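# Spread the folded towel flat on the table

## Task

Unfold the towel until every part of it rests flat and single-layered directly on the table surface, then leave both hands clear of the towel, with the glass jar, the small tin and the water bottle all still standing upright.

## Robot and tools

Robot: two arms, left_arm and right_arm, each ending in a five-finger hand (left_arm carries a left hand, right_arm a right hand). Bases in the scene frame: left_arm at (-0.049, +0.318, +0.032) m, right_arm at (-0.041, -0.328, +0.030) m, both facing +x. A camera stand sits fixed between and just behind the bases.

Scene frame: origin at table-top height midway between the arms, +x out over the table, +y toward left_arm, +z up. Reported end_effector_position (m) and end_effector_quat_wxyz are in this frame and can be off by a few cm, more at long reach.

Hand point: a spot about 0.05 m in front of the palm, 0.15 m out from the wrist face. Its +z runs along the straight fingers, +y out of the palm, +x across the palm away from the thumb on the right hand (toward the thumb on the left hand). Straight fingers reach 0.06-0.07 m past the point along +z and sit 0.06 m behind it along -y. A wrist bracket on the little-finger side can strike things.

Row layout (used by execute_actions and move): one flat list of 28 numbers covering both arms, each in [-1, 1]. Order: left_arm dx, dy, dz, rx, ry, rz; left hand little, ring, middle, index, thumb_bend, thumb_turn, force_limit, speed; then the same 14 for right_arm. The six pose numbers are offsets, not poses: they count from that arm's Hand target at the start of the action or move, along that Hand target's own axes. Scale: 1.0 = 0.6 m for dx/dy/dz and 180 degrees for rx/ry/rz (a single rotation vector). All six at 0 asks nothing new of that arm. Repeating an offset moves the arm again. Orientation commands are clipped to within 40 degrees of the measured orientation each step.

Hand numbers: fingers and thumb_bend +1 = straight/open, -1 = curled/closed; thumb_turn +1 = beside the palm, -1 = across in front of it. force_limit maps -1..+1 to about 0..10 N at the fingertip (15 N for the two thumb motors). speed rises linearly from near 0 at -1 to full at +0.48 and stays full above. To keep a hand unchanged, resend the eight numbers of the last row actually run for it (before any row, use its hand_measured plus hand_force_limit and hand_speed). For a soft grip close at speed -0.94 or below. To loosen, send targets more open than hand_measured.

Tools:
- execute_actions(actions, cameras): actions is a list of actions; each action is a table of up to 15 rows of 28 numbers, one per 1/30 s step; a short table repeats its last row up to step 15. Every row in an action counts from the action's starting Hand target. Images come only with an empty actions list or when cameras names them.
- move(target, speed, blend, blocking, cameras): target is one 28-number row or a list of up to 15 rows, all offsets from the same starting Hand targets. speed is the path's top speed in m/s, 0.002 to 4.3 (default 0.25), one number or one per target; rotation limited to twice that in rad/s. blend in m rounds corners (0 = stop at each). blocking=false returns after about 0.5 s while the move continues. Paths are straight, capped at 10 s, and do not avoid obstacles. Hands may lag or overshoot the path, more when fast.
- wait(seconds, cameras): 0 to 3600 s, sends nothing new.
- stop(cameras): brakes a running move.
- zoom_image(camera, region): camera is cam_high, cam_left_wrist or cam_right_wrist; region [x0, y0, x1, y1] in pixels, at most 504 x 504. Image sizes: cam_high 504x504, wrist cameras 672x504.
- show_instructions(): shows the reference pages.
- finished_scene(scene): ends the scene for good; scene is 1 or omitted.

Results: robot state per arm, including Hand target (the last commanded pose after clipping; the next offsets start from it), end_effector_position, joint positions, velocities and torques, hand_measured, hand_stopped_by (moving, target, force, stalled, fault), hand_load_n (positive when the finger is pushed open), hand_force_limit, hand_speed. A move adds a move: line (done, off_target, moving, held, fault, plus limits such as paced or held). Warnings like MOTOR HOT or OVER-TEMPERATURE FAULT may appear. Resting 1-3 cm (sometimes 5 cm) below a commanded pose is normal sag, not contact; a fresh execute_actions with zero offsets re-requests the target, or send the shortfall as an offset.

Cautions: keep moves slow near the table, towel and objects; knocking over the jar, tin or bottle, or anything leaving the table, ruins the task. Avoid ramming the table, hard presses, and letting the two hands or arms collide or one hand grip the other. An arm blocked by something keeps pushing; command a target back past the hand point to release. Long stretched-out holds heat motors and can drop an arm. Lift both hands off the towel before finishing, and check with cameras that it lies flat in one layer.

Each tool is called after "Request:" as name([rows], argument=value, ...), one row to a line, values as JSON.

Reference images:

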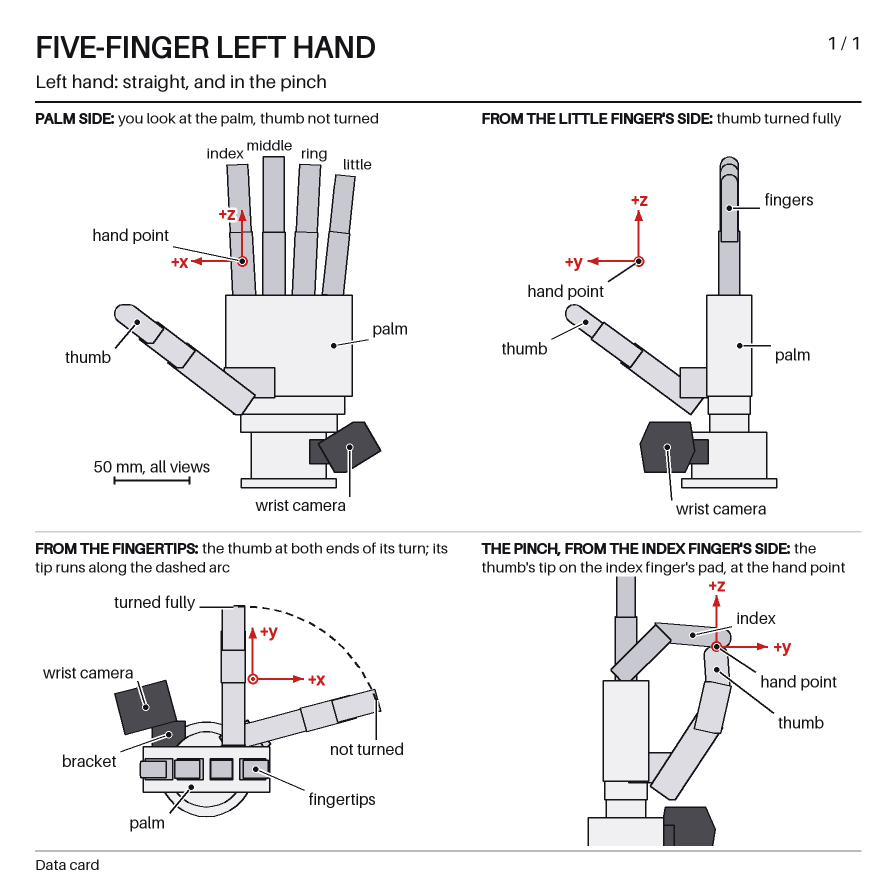

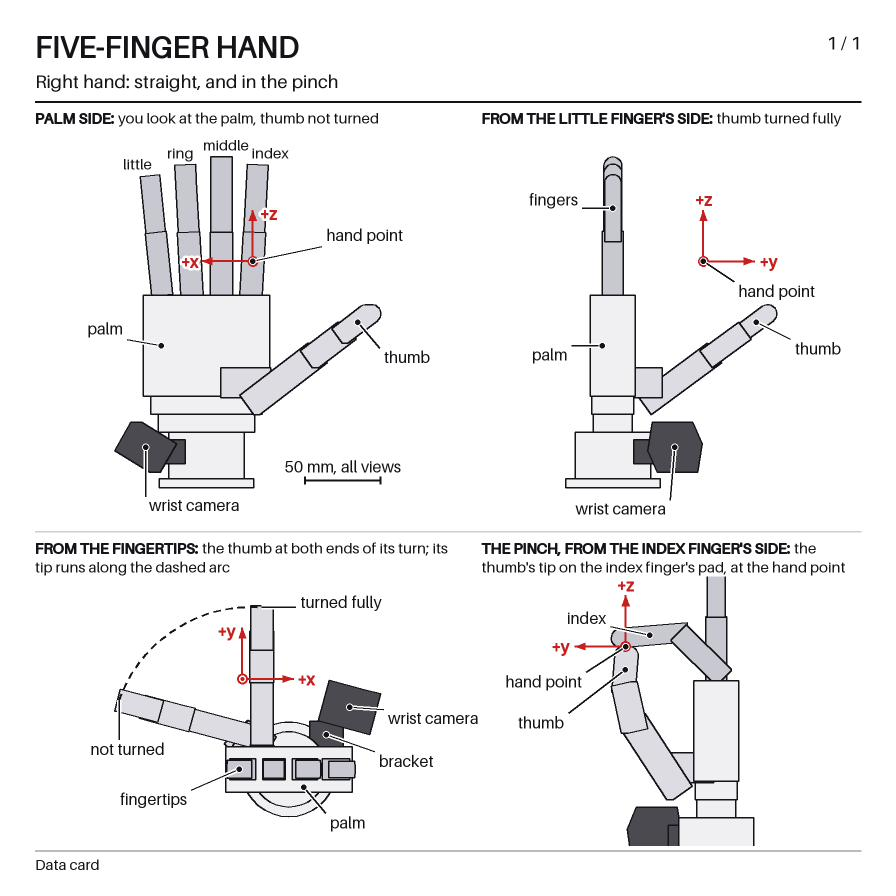

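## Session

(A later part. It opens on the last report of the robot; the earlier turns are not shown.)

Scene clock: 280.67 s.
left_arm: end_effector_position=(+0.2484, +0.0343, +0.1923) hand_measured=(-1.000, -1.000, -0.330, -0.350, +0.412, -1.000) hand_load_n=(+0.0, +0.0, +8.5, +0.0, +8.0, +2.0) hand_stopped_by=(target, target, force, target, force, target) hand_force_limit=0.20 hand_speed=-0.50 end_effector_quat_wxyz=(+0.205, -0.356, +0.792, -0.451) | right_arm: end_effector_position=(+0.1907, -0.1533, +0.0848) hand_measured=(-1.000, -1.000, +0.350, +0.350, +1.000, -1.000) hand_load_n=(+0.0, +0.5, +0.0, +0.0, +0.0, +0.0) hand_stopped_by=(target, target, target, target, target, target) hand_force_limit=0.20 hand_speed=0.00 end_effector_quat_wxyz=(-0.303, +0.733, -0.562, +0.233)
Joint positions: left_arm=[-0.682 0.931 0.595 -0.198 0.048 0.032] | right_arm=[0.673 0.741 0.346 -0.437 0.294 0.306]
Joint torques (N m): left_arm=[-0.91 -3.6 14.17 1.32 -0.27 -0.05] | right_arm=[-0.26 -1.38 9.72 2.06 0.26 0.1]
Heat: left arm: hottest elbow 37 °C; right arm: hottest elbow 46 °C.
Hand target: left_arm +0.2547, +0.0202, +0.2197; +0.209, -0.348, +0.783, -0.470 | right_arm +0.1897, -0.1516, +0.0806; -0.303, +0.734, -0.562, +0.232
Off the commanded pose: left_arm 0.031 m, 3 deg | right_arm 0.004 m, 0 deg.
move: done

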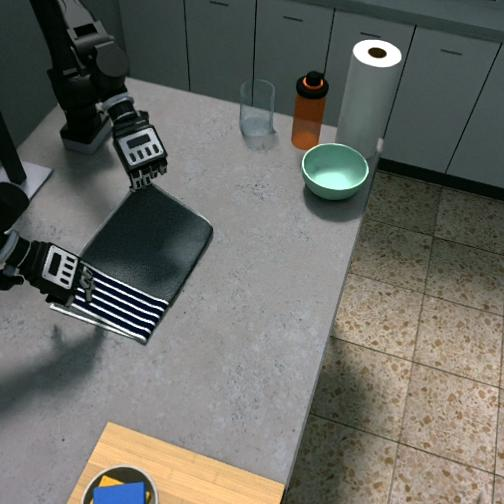

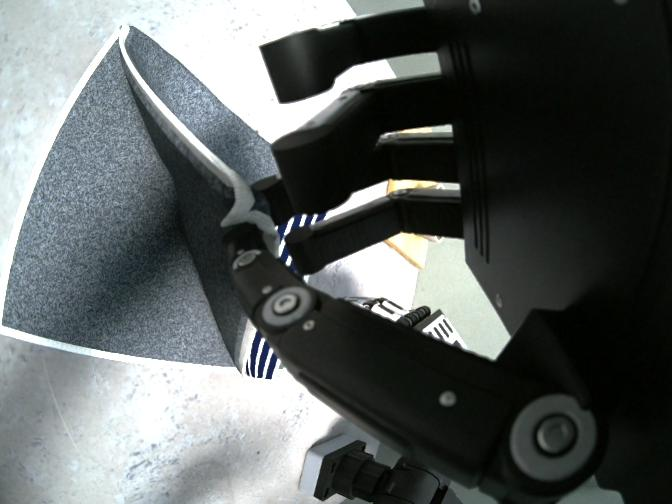

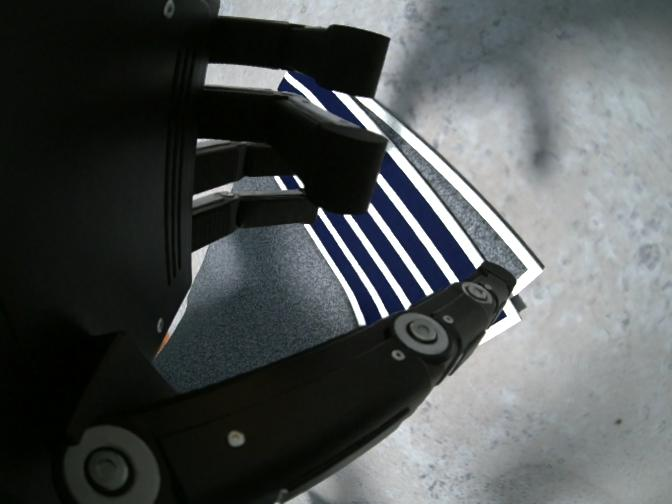

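Request:
move([
  [0,0,0,0,0,0,-1,-1,-0.35,-0.35,0.1,-1,0.2,-0.5,-0.0725,-0.0137,0.0137,0,0,0,-1,-1,0.35,0.35,0.9,-1,0.2,0],
], cameras=["all"], speed=0.1)

Request:
zoom_image(camera="cam_high", region=[30, 160, 240, 370])

Request:
zoom_image(camera="cam_right_wrist", region=[170, 50, 600, 410])

Scene clock: 293.07 s.
left_arm: end_effector_position=(+0.2484, +0.0343, +0.1923) hand_measured=(-1.000, -1.000, -0.330, -0.350, +0.412, -1.000) hand_load_n=(+0.0, +0.0, +9.0, +0.0, +7.5, +2.0) hand_stopped_by=(target, target, force, target, force, target) hand_force_limit=0.20 hand_speed=-0.50 end_effector_quat_wxyz=(+0.205, -0.356, +0.792, -0.451) | right_arm: end_effector_position=(+0.1721, -0.1291, +0.0569) hand_measured=(-1.000, -1.000, +0.350, +0.350, +0.900, -1.000) hand_load_n=(+0.5, +0.0, +0.0, +0.0, +0.0, +0.0) hand_stopped_by=(target, target, target, target, target, target) hand_force_limit=0.20 hand_speed=0.00 end_effector_quat_wxyz=(-0.275, +0.745, -0.562, +0.230)
Joint positions: left_arm=[-0.682 0.931 0.595 -0.198 0.048 0.032] | right_arm=[0.83 0.876 0.346 -0.406 0.396 0.432]
Joint torques (N m): left_arm=[-0.79 -3.6 14.22 1.36 -0.29 -0.04] | right_arm=[-0.26 -2.37 14.63 1.94 0.33 0.09]
Heat: left arm: hottest elbow 37 °C; right arm: hottest elbow 44 °C.
Hand target: left_arm +0.2547, +0.0202, +0.2197; +0.209, -0.348, +0.783, -0.470 | right_arm +0.1897, -0.1065, +0.0807; -0.303, +0.734, -0.562, +0.232
Off the commanded pose: left_arm 0.031 m, 3 deg | right_arm 0.037 m, 4 deg.
move: off_target (right_arm)

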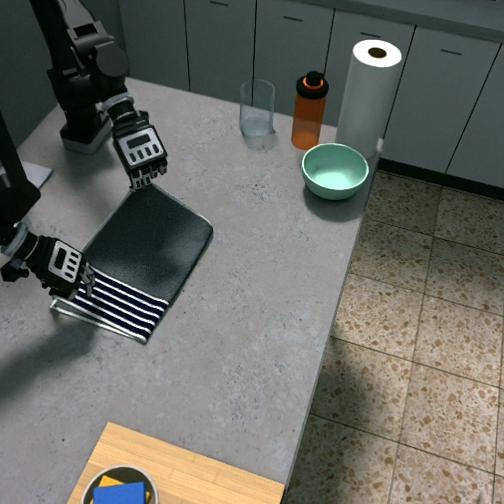

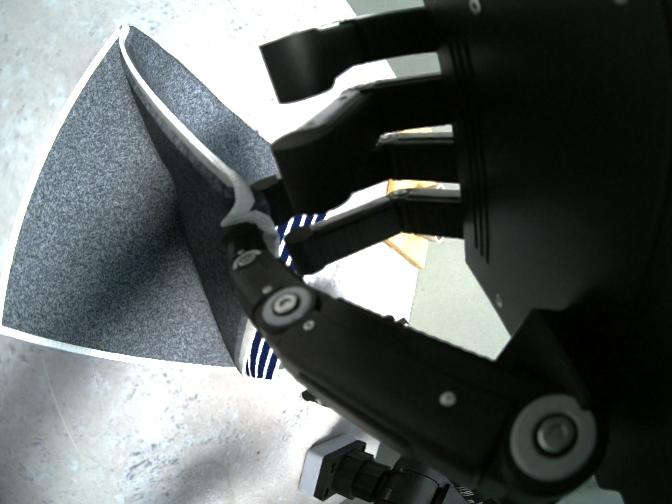

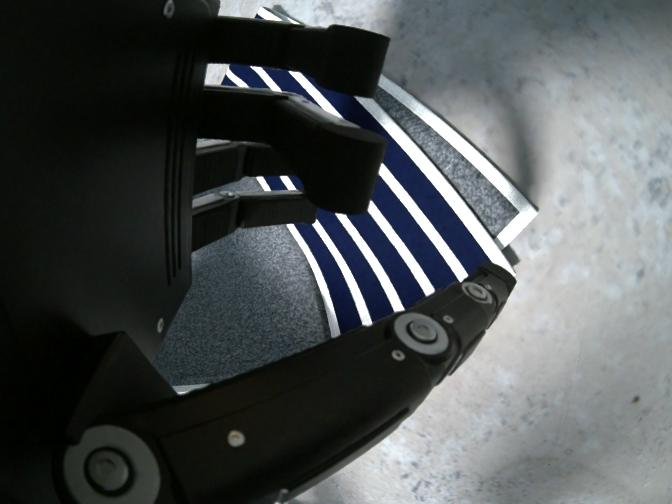

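Scaled by 2.400 from the camera's image (finer frame: 720x720).

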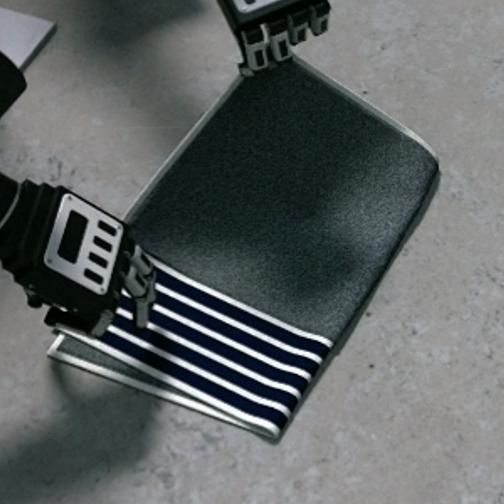

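Scaled by 1.172 from the camera's image (finer frame: 960x720).

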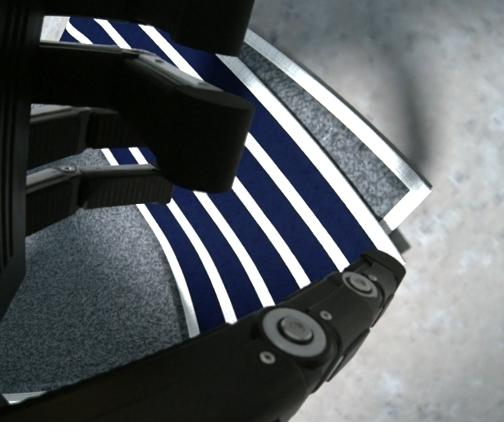

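Request:
move([
  [0,0,0,0,0,0,-1,-1,-0.35,-0.35,0.1,-1,0.2,-0.5,-0.0427,-0.0217,0.0263,0,0,0,-1,-1,0.35,0.35,0.9,-1,0.2,0],
], cameras=["all"], speed=0.1)

Request:
zoom_image(camera="cam_high", region=[30, 160, 240, 370])

Request:
zoom_image(camera="cam_right_wrist", region=[170, 50, 600, 410])

Scene clock: 300.13 s.
left_arm: end_effector_position=(+0.2484, +0.0343, +0.1923) hand_measured=(-1.000, -1.000, -0.330, -0.350, +0.412, -1.000) hand_load_n=(+0.0, +0.0, +9.0, +0.0, +7.5, +2.0) hand_stopped_by=(target, target, force, target, force, target) hand_force_limit=0.20 hand_speed=-0.50 end_effector_quat_wxyz=(+0.205, -0.356, +0.792, -0.451) | right_arm: end_effector_position=(+0.1863, -0.0989, +0.0580) hand_measured=(-1.000, -1.000, +0.350, +0.350, +0.900, -1.000) hand_load_n=(+0.0, +0.0, +0.0, +0.0, +0.0, +0.0) hand_stopped_by=(target, target, target, target, target, target) hand_force_limit=0.20 hand_speed=0.00 end_effector_quat_wxyz=(-0.277, +0.744, -0.562, +0.231)
Joint positions: left_arm=[-0.682 0.931 0.595 -0.198 0.048 0.032] | right_arm=[0.872 1.006 0.412 -0.351 0.422 0.466]
Joint torques (N m): left_arm=[-0.91 -3.43 14.16 1.37 -0.29 -0.05] | right_arm=[-0.38 -4.01 13.97 1.85 0.36 0.09]
Heat: left arm: hottest elbow 38 °C; right arm: hottest elbow 44 °C.
Hand target: left_arm +0.2547, +0.0202, +0.2197; +0.209, -0.348, +0.783, -0.470 | right_arm +0.2027, -0.0765, +0.0787; -0.303, +0.734, -0.562, +0.232
Off the commanded pose: left_arm 0.031 m, 3 deg | right_arm 0.035 m, 3 deg.
move: off_target (right_arm)

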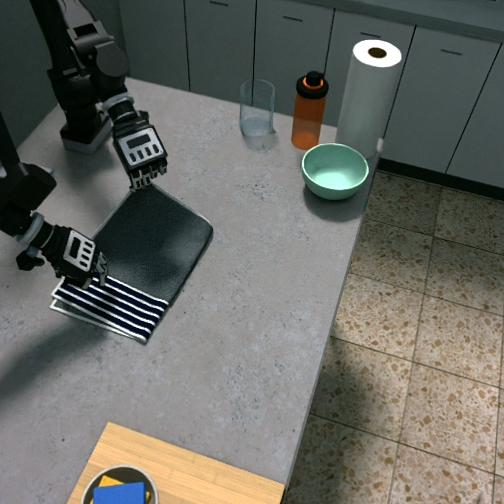

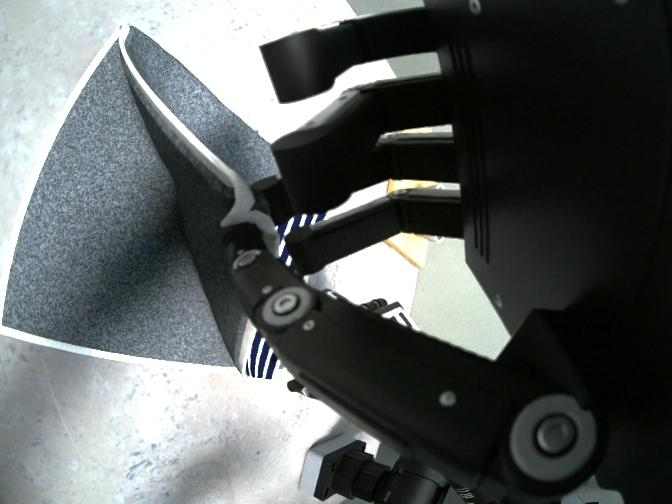

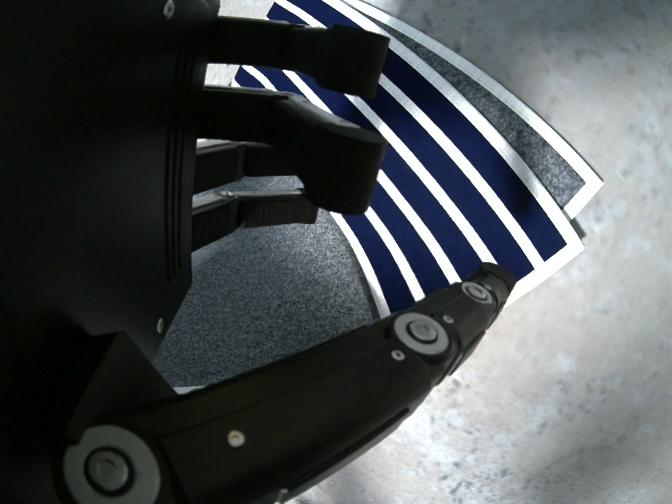

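Scaled by 2.400 from the camera's image (finer frame: 720x720).

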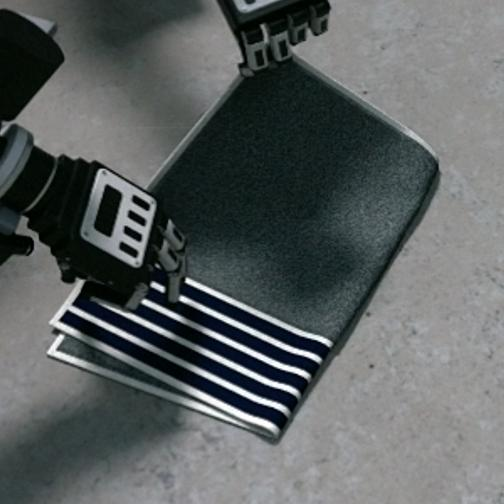

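Scaled by 1.172 from the camera's image (finer frame: 960x720).

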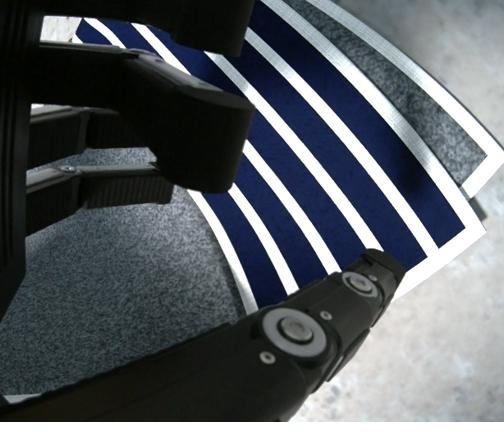

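Request:
move([
  [0,0,0,0,0,0,-1,-1,-0.35,-0.35,0.1,-1,0.2,-0.5,0,0.0625,-0.0178,0,0,0,-1,-1,0.35,0.35,0.8,-1,0.2,0],
], cameras=["all"], speed=0.1)

Request:
zoom_image(camera="cam_high", region=[30, 160, 240, 370])

Request:
zoom_image(camera="cam_right_wrist", region=[170, 50, 600, 410])

Scene clock: 308.97 s.
left_arm: end_effector_position=(+0.2484, +0.0343, +0.1923) hand_measured=(-1.000, -1.000, -0.330, -0.350, +0.412, -1.000) hand_load_n=(+0.0, +0.5, +9.0, +0.0, +7.5, +2.5) hand_stopped_by=(target, target, force, target, force, target) hand_force_limit=0.20 hand_speed=-0.50 end_effector_quat_wxyz=(+0.205, -0.356, +0.792, -0.451) | right_arm: end_effector_position=(+0.1712, -0.0871, +0.0587) hand_measured=(-1.000, -1.000, +0.350, +0.350, +0.800, -1.000) hand_load_n=(+0.0, +0.0, +0.0, +0.0, +0.0, +0.0) hand_stopped_by=(target, target, target, target, target, target) hand_force_limit=0.20 hand_speed=0.00 end_effector_quat_wxyz=(-0.296, +0.737, -0.562, +0.233)
Joint positions: left_arm=[-0.682 0.931 0.595 -0.198 0.048 0.032] | right_arm=[0.957 0.985 0.39 -0.343 0.476 0.542]
Joint torques (N m): left_arm=[-0.62 -3.6 14.19 1.36 -0.29 -0.06] | right_arm=[-0.21 -5.54 8.72 1.7 0.38 0.1]
Heat: left arm: hottest elbow 38 °C; right arm: hottest elbow 44 °C.
Hand target: left_arm +0.2547, +0.0202, +0.2197; +0.209, -0.348, +0.783, -0.470 | right_arm +0.1698, -0.0853, +0.0599; -0.303, +0.733, -0.562, +0.232
Off the commanded pose: left_arm 0.031 m, 3 deg | right_arm 0.002 m, 1 deg.
move: done

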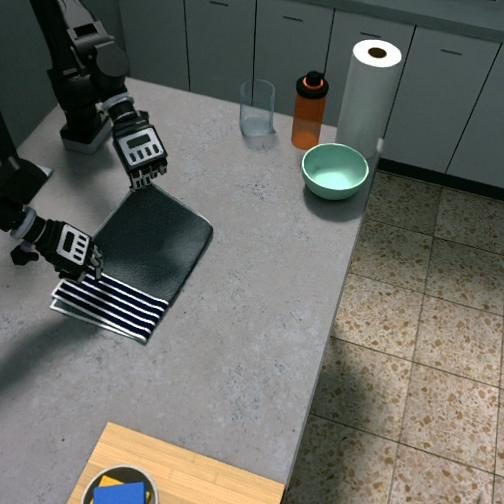

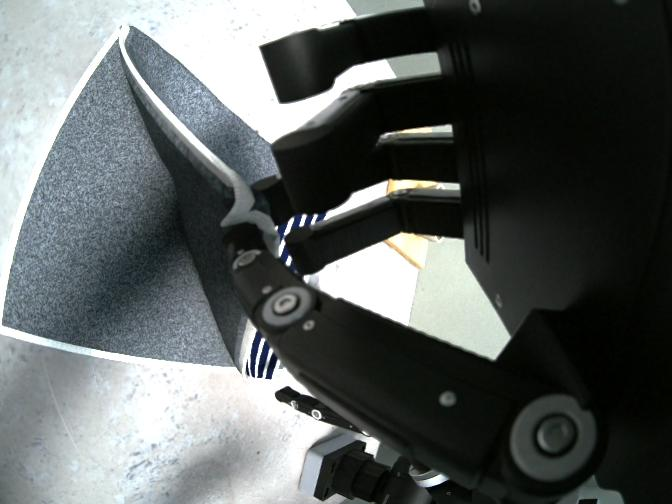

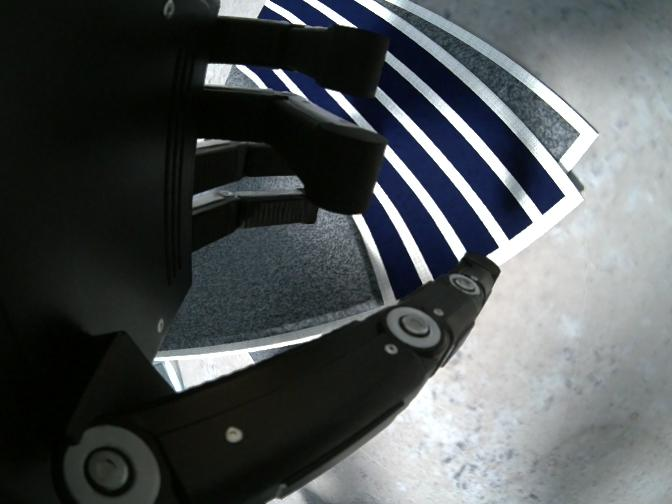

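Scaled by 2.400 from the camera's image (finer frame: 720x720).

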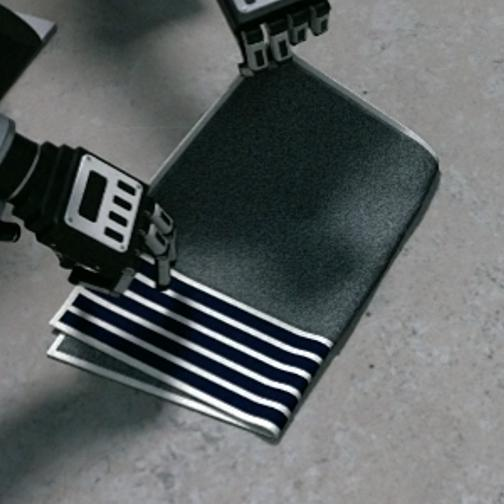

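Scaled by 1.172 from the camera's image (finer frame: 960x720).

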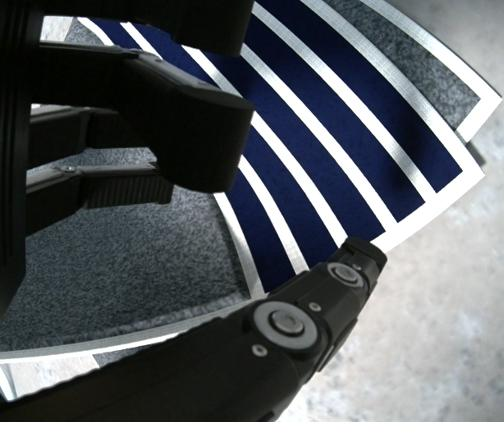

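Request:
move([
  [0,0,0,0,0,0,-1,-1,-0.35,-0.35,0.1,-1,0.2,-0.5,0,0.0177,0.0177,0.072,0,0,-1,-1,0.25,0.25,0.7,-1,0.2,0],
], cameras=["all"], speed=0.1)

Request:
zoom_image(camera="cam_high", region=[30, 160, 240, 370])

Request:
zoom_image(camera="cam_right_wrist", region=[170, 50, 600, 410])

Scene clock: 319.77 s.
left_arm: end_effector_position=(+0.2484, +0.0343, +0.1923) hand_measured=(-1.000, -1.000, -0.330, -0.350, +0.412, -1.000) hand_load_n=(+0.0, +0.0, +9.0, +0.5, +8.0, +2.0) hand_stopped_by=(target, target, force, target, force, target) hand_force_limit=0.20 hand_speed=-0.50 end_effector_quat_wxyz=(+0.205, -0.356, +0.792, -0.451) | right_arm: end_effector_position=(+0.1721, -0.0842, +0.0494) hand_measured=(-1.000, -1.000, +0.250, +0.250, +0.700, -1.000) hand_load_n=(+0.0, +0.0, +0.0, +0.0, +0.0, +0.0) hand_stopped_by=(target, target, target, target, target, target) hand_force_limit=0.20 hand_speed=0.00 end_effector_quat_wxyz=(-0.386, +0.690, -0.538, +0.292)
Joint positions: left_arm=[-0.682 0.931 0.595 -0.198 0.048 0.032] | right_arm=[1.083 0.977 0.232 -0.005 0.677 0.542]
Joint torques (N m): left_arm=[-1.03 -3.37 14.2 1.32 -0.29 -0.04] | right_arm=[-0.26 -2.78 7.97 2.03 0.44 -0.03]
Heat: left arm: hottest elbow 39 °C; right arm: hottest elbow 42 °C.
Hand target: left_arm +0.2547, +0.0202, +0.2197; +0.209, -0.348, +0.783, -0.470 | right_arm +0.1697, -0.0853, +0.0448; -0.384, +0.695, -0.532, +0.294
Off the commanded pose: left_arm 0.031 m, 3 deg | right_arm 0.005 m, 1 deg.
move: done

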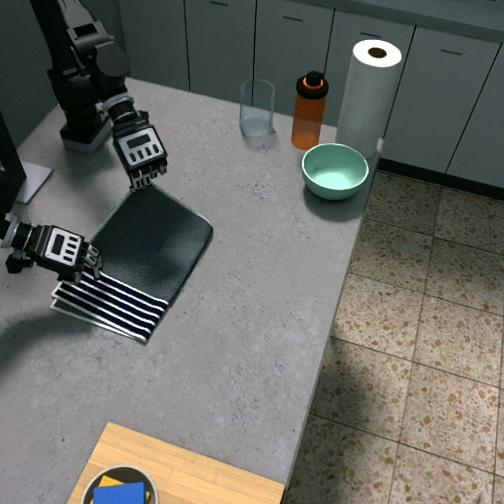

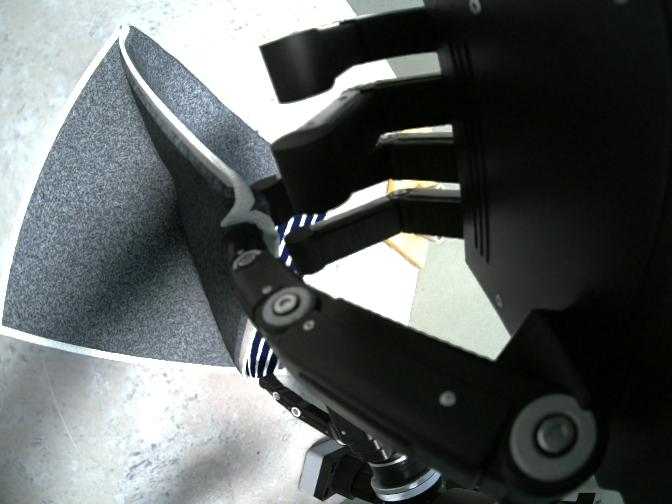

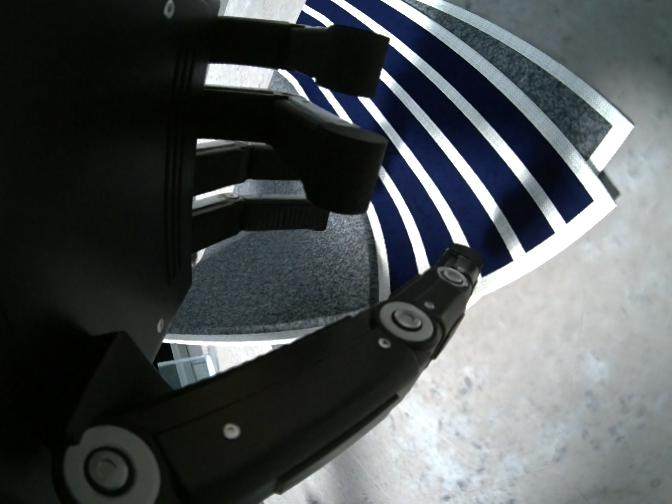

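Scaled by 2.400 from the camera's image (finer frame: 720x720).

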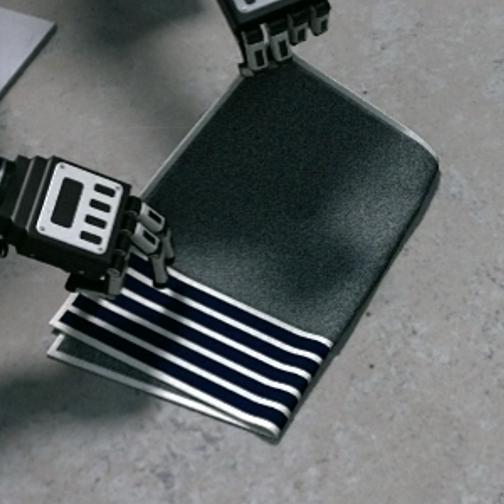

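Scaled by 1.172 from the camera's image (finer frame: 960x720).

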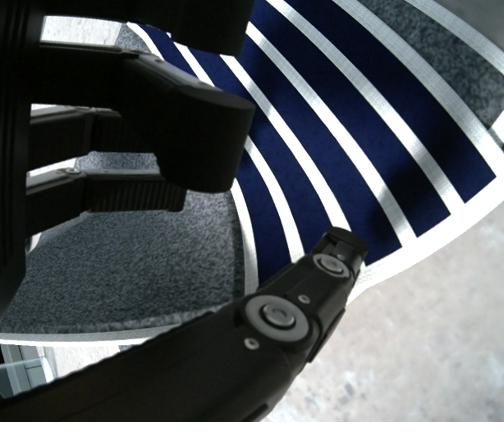

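Request:
move([
  [0,0,0,0,0,0,-1,-1,-0.35,-0.35,0.1,-1,0.2,-0.5,0,0.0415,-0.0037,0,0,0,-1,-1,0.25,0.25,1.0,-1,0.2,0],
], cameras=["cam_high","cam_right_wrist"], speed=0.08)

Request:
zoom_image(camera="cam_high", region=[30, 160, 240, 370])

Request:
zoom_image(camera="cam_right_wrist", region=[170, 50, 600, 410])

Scene clock: 325.43 s.
left_arm: end_effector_position=(+0.2484, +0.0343, +0.1923) hand_measured=(-1.000, -1.000, -0.330, -0.350, +0.412, -1.000) hand_load_n=(+0.0, +0.0, +9.0, +0.0, +7.5, +2.5) hand_stopped_by=(target, target, force, target, force, target) hand_force_limit=0.20 hand_speed=-0.50 end_effector_quat_wxyz=(+0.205, -0.356, +0.792, -0.451) | right_arm: end_effector_position=(+0.1573, -0.0891, +0.0281) hand_measured=(-1.000, -1.000, +0.250, +0.250, +1.000, -1.000) hand_load_n=(+0.0, +0.0, +0.0, +0.0, +0.0, +0.0) hand_stopped_by=(target, target, target, target, target, target) hand_force_limit=0.20 hand_speed=0.00 end_effector_quat_wxyz=(-0.383, +0.695, -0.532, +0.295)
Joint positions: left_arm=[-0.682 0.931 0.595 -0.198 0.048 0.032] | right_arm=[1.142 1.031 0.186 0.059 0.719 0.581]
Joint torques (N m): left_arm=[-0.67 -3.72 14.17 1.39 -0.28 -0.05] | right_arm=[-0.26 -2.55 7.41 2.04 0.47 0.11]
Heat: left arm: hottest elbow 39 °C; right arm: hottest elbow 42 °C.
Hand target: left_arm +0.2547, +0.0202, +0.2197; +0.209, -0.348, +0.783, -0.470 | right_arm +0.1551, -0.0892, +0.0250; -0.384, +0.695, -0.532, +0.294
Off the commanded pose: left_arm 0.031 m, 3 deg | right_arm 0.004 m, 0 deg.
move: done

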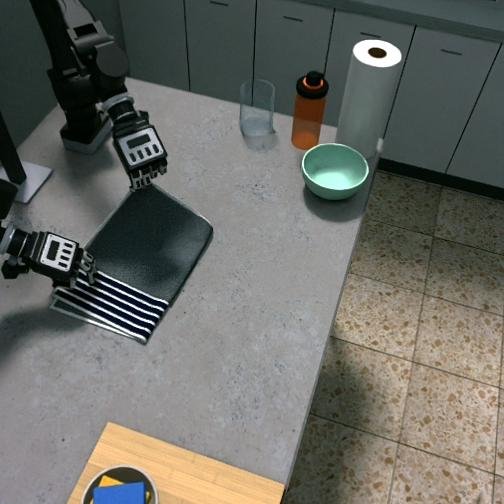

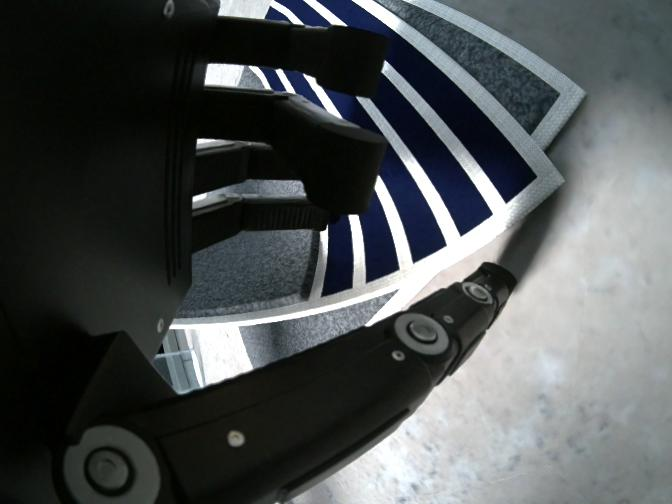

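Scaled by 2.400 from the camera's image (finer frame: 720x720).

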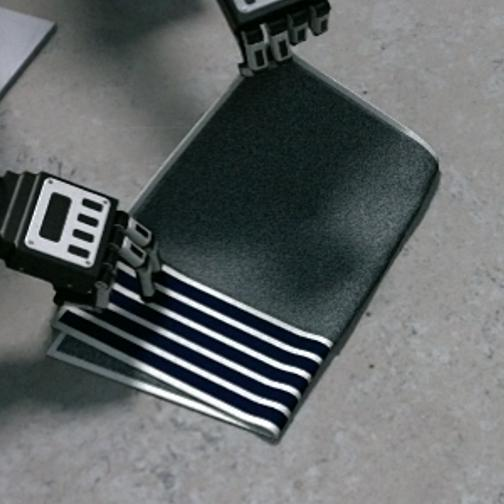

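Scaled by 1.172 from the camera's image (finer frame: 960x720).

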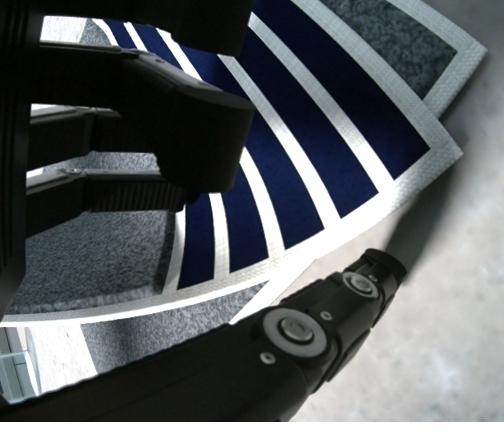

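Request:
move([
  [0,0,0,0,0,0,-1,-1,-0.35,-0.35,0.1,-1,0.2,-0.5,0,0.0225,0.0141,0,0,0,-1,-1,0.25,0.25,0.55,-1,0.2,-0.3],
], cameras=["cam_high","cam_right_wrist"], speed=0.08)

Request:
zoom_image(camera="cam_right_wrist", region=[170, 50, 600, 410])

Scene clock: 330.93 s.
left_arm: end_effector_position=(+0.2484, +0.0343, +0.1923) hand_measured=(-1.000, -1.000, -0.330, -0.350, +0.412, -1.000) hand_load_n=(+0.0, +0.0, +9.0, +0.0, +7.5, +2.0) hand_stopped_by=(target, target, force, target, force, target) hand_force_limit=0.20 hand_speed=-0.50 end_effector_quat_wxyz=(+0.205, -0.356, +0.792, -0.451) | right_arm: end_effector_position=(+0.1628, -0.0806, +0.0234) hand_measured=(-1.000, -1.000, +0.250, +0.250, +0.550, -1.000) hand_load_n=(+0.0, +0.0, -2.0, +0.0, +0.0, +0.0) hand_stopped_by=(target, target, target, target, target, target) hand_force_limit=0.20 hand_speed=-0.30 end_effector_quat_wxyz=(-0.398, +0.684, -0.536, +0.295)
Joint positions: left_arm=[-0.682 0.931 0.595 -0.198 0.048 0.032] | right_arm=[1.143 1.11 0.179 0.179 0.73 0.584]
Joint torques (N m): left_arm=[-0.91 -3.6 14.22 1.36 -0.29 -0.04] | right_arm=[-0.38 -2.32 5.61 1.66 0.04 0.07]
Heat: left arm: hottest elbow 39 °C; right arm: hottest elbow 41 °C.
Hand target: left_arm +0.2547, +0.0202, +0.2197; +0.209, -0.348, +0.783, -0.470 | right_arm +0.1551, -0.0892, +0.0091; -0.384, +0.695, -0.532, +0.294
Off the commanded pose: left_arm 0.031 m, 3 deg | right_arm 0.018 m, 2 deg.
move: off_target (right_arm)

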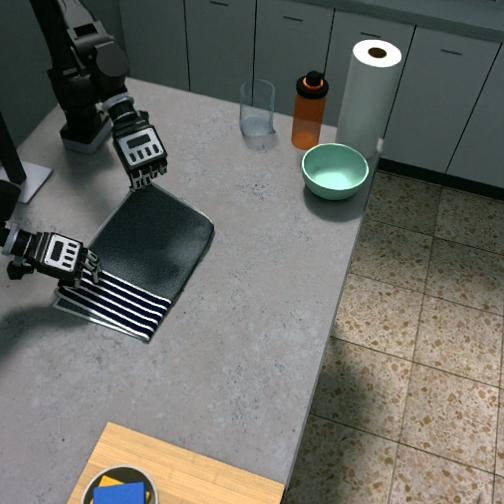

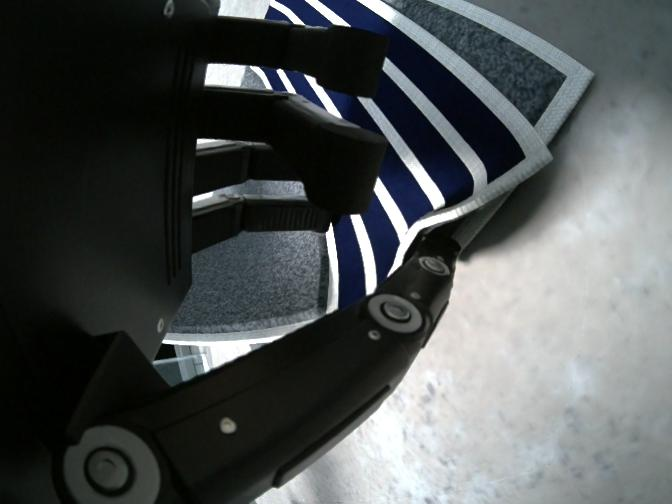

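Scaled by 1.172 from the camera's image (finer frame: 960x720).

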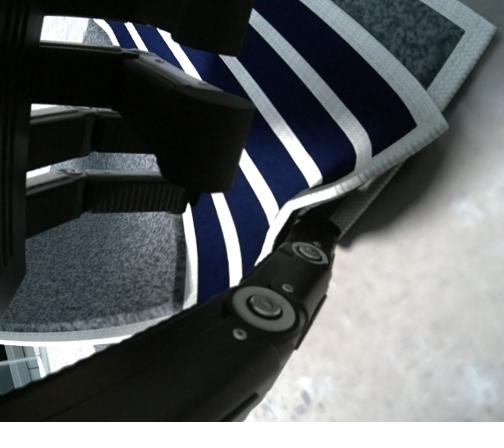

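Request:
move([
  [0,0,0,0,0,0,-1,-1,-0.35,-0.35,0.1,-1,0.2,-0.5,0,0,0,0,0,0,-1,-1,-0.1,-0.1,0.45,-1,0.2,-0.5],
], cameras=["cam_right_wrist"], speed=0.08)

Request:
zoom_image(camera="cam_right_wrist", region=[170, 50, 600, 410])

Scene clock: 336.10 s.
left_arm: end_effector_position=(+0.2483, +0.0341, +0.1923) hand_measured=(-1.000, -1.000, -0.330, -0.350, +0.412, -1.000) hand_load_n=(+0.0, +0.0, +8.5, +0.0, +7.5, +2.5) hand_stopped_by=(target, target, force, target, force, target) hand_force_limit=0.20 hand_speed=-0.50 end_effector_quat_wxyz=(+0.204, -0.356, +0.792, -0.451) | right_arm: end_effector_position=(+0.1627, -0.0806, +0.0226) hand_measured=(-1.000, -1.000, -0.100, -0.100, +0.450, -1.000) hand_load_n=(+0.0, +0.0, +0.5, +0.0, +0.5, +0.5) hand_stopped_by=(target, target, target, target, target, target) hand_force_limit=0.20 hand_speed=-0.50 end_effector_quat_wxyz=(-0.398, +0.683, -0.536, +0.295)
Joint positions: left_arm=[-0.682 0.931 0.595 -0.198 0.048 0.031] | right_arm=[1.143 1.114 0.178 0.185 0.73 0.585]
Joint torques (N m): left_arm=[-0.97 -3.49 14.19 1.32 -0.28 -0.04] | right_arm=[-0.44 -2.55 5.74 1.46 0.03 0.06]
Heat: left arm: hottest elbow 39 °C; right arm: hottest elbow 41 °C.
Hand target: left_arm +0.2547, +0.0203, +0.2197; +0.209, -0.348, +0.783, -0.470 | right_arm +0.1551, -0.0892, +0.0090; -0.384, +0.695, -0.532, +0.294
Off the commanded pose: left_arm 0.031 m, 3 deg | right_arm 0.018 m, 2 deg.
move: done

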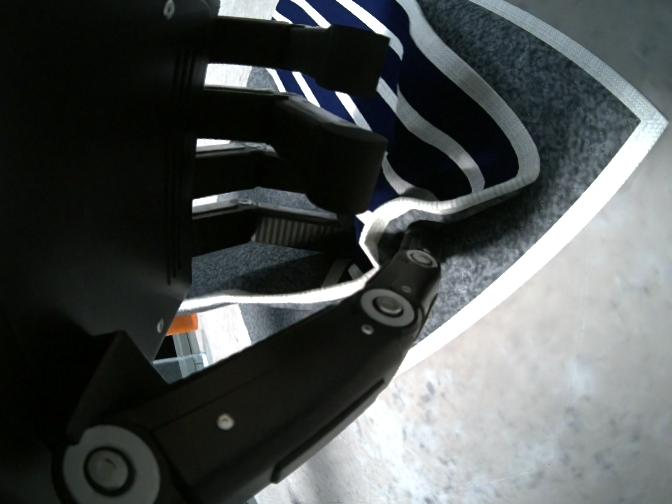

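Scaled by 1.172 from the camera's image (finer frame: 960x720).

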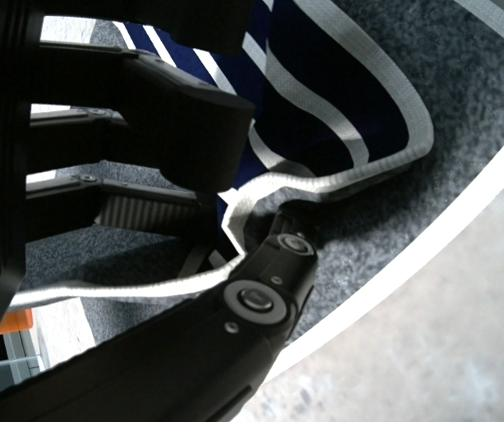

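Request:
move([
  [0,0,0,0,0,0,-1,-1,-0.35,-0.35,0.1,-1,0.2,-0.5,0,0,0,0,0,0,-1,-1,-0.35,-0.35,0.1,-1,0.2,-0.5],
], cameras=["cam_right_wrist","cam_high"], speed=0.08)

Request:
zoom_image(camera="cam_right_wrist", region=[170, 50, 600, 410])

Scene clock: 339.17 s.
left_arm: end_effector_position=(+0.2478, +0.0336, +0.1924) hand_measured=(-1.000, -1.000, -0.330, -0.350, +0.412, -1.000) hand_load_n=(+0.0, +0.0, +9.0, +0.0, +7.5, +2.0) hand_stopped_by=(target, target, force, target, force, target) hand_force_limit=0.20 hand_speed=-0.50 end_effector_quat_wxyz=(+0.204, -0.356, +0.792, -0.452) | right_arm: end_effector_position=(+0.1617, -0.0821, +0.0204) hand_measured=(-1.000, -1.000, -0.230, -0.320, +0.364, -1.000) hand_load_n=(+0.0, +0.0, +6.5, +8.0, +11.0, +0.0) hand_stopped_by=(target, target, force, force, force, target) hand_force_limit=0.20 hand_speed=-0.50 end_effector_quat_wxyz=(-0.396, +0.685, -0.536, +0.295)
Joint positions: left_arm=[-0.683 0.931 0.595 -0.198 0.048 0.03] | right_arm=[1.143 1.117 0.175 0.185 0.728 0.587]
Joint torques (N m): left_arm=[-0.67 -3.66 14.2 1.32 -0.29 -0.04] | right_arm=[-0.38 -2.67 5.96 1.48 0.11 0.04]
Heat: left arm: hottest elbow 40 °C; right arm: hottest elbow 40 °C.
Hand target: left_arm +0.2546, +0.0201, +0.2197; +0.209, -0.348, +0.783, -0.470 | right_arm +0.1551, -0.0893, +0.0090; -0.384, +0.695, -0.532, +0.294
Off the commanded pose: left_arm 0.031 m, 3 deg | right_arm 0.015 m, 2 deg.
move: done
Images, in order (width x height): cam_high 504x504, cam_right_wrist 672x504.

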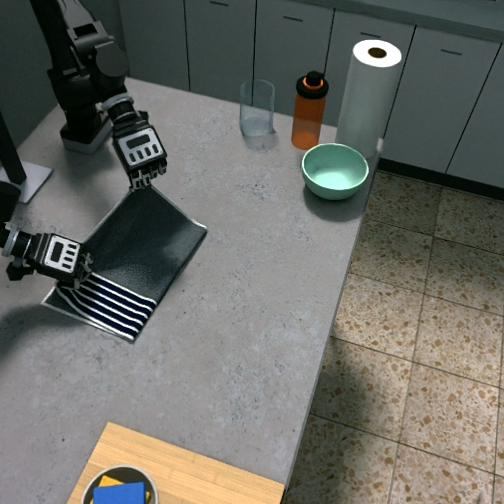

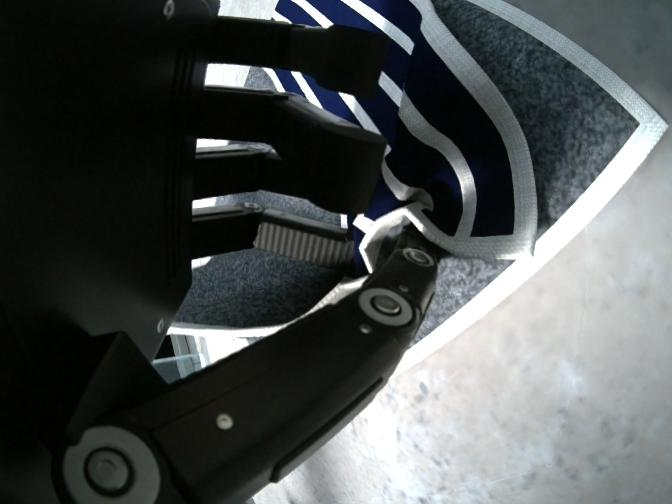

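Scaled by 1.172 from the camera's image (finer frame: 960x720).

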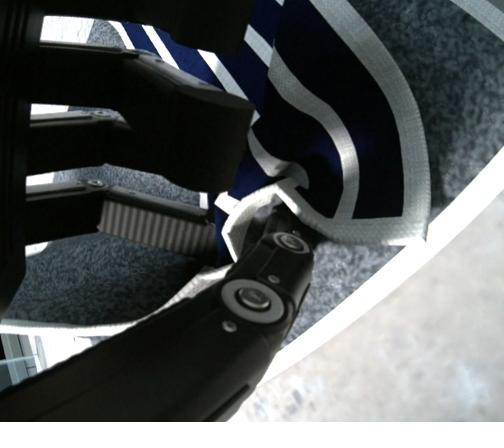

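Request:
move([
  [-0.0642,0.0867,-0.0565,0,0,0,-1,-1,-0.35,-0.35,0.1,-1,0.2,-0.5,0.0983,-0.2822,-0.0548,0,0,0,-1,-1,-0.35,-0.35,0.1,-1,0.2,-0.5],
], cameras=["all"], speed=0.08)

Request:
zoom_image(camera="cam_high", region=[30, 160, 240, 370])

Scene clock: 357.73 s.
left_arm: end_effector_position=(+0.2355, +0.0760, +0.1884) hand_measured=(-1.000, -1.000, -0.330, -0.350, +0.412, -1.000) hand_load_n=(+0.0, +0.0, +9.5, +0.0, +7.5, +2.5) hand_stopped_by=(target, target, force, target, force, target) hand_force_limit=0.20 hand_speed=-0.50 end_effector_quat_wxyz=(+0.199, -0.346, +0.785, -0.474) | right_arm: end_effector_position=(+0.2172, -0.1346, +0.1397) hand_measured=(-1.000, -1.000, -0.230, -0.320, +0.366, -1.000) hand_load_n=(+0.0, +0.0, +6.5, +7.5, +11.0, +0.5) hand_stopped_by=(target, target, force, force, force, target) hand_force_limit=0.20 hand_speed=-0.50 end_effector_quat_wxyz=(-0.367, +0.705, -0.536, +0.284)
Joint positions: left_arm=[-0.547 0.797 0.497 -0.202 0.2 0.09] | right_arm=[0.727 0.68 0.398 -0.38 0.386 0.276]
Joint torques (N m): left_arm=[2.02 -2.49 10.4 1.32 -0.16 0.24] | right_arm=[-2.2 -2.84 15.69 1.22 0.18 -0.15]
Heat: left arm: hottest elbow 40 °C; right arm: hottest elbow 40 °C.
Hand target: left_arm +0.2401, +0.0852, +0.1898; +0.209, -0.348, +0.783, -0.470 | right_arm +0.2305, -0.1301, +0.1698; -0.384, +0.695, -0.532, +0.294
Off the commanded pose: left_arm 0.010 m, 1 deg | right_arm 0.033 m, 3 deg.
move: off_target (right_arm)

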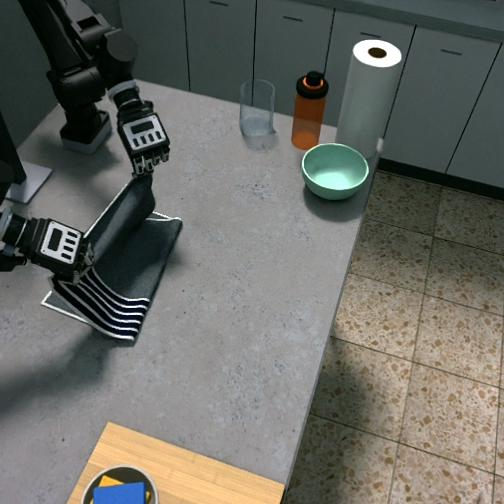

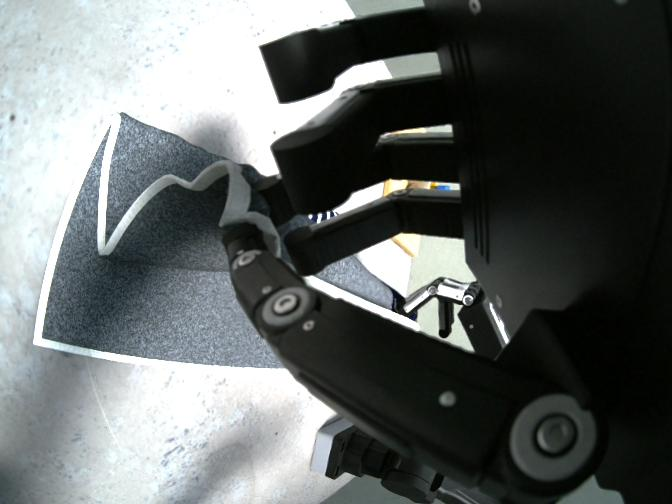

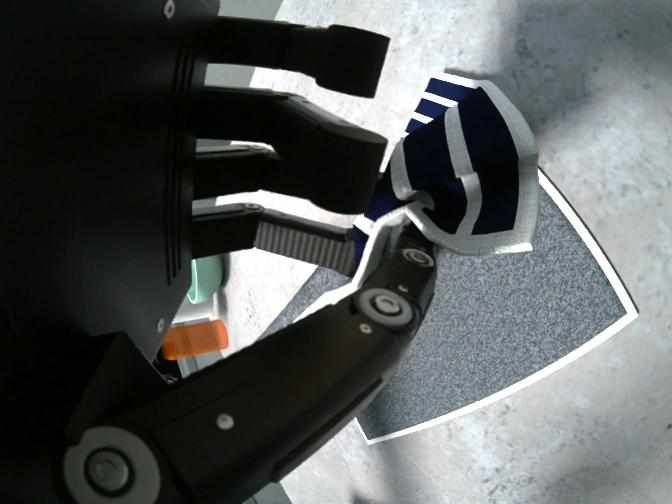

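Scaled by 2.400 from the camera's image (finer frame: 720x720).

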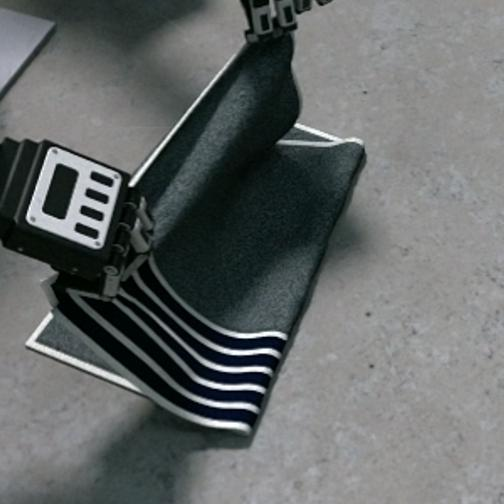

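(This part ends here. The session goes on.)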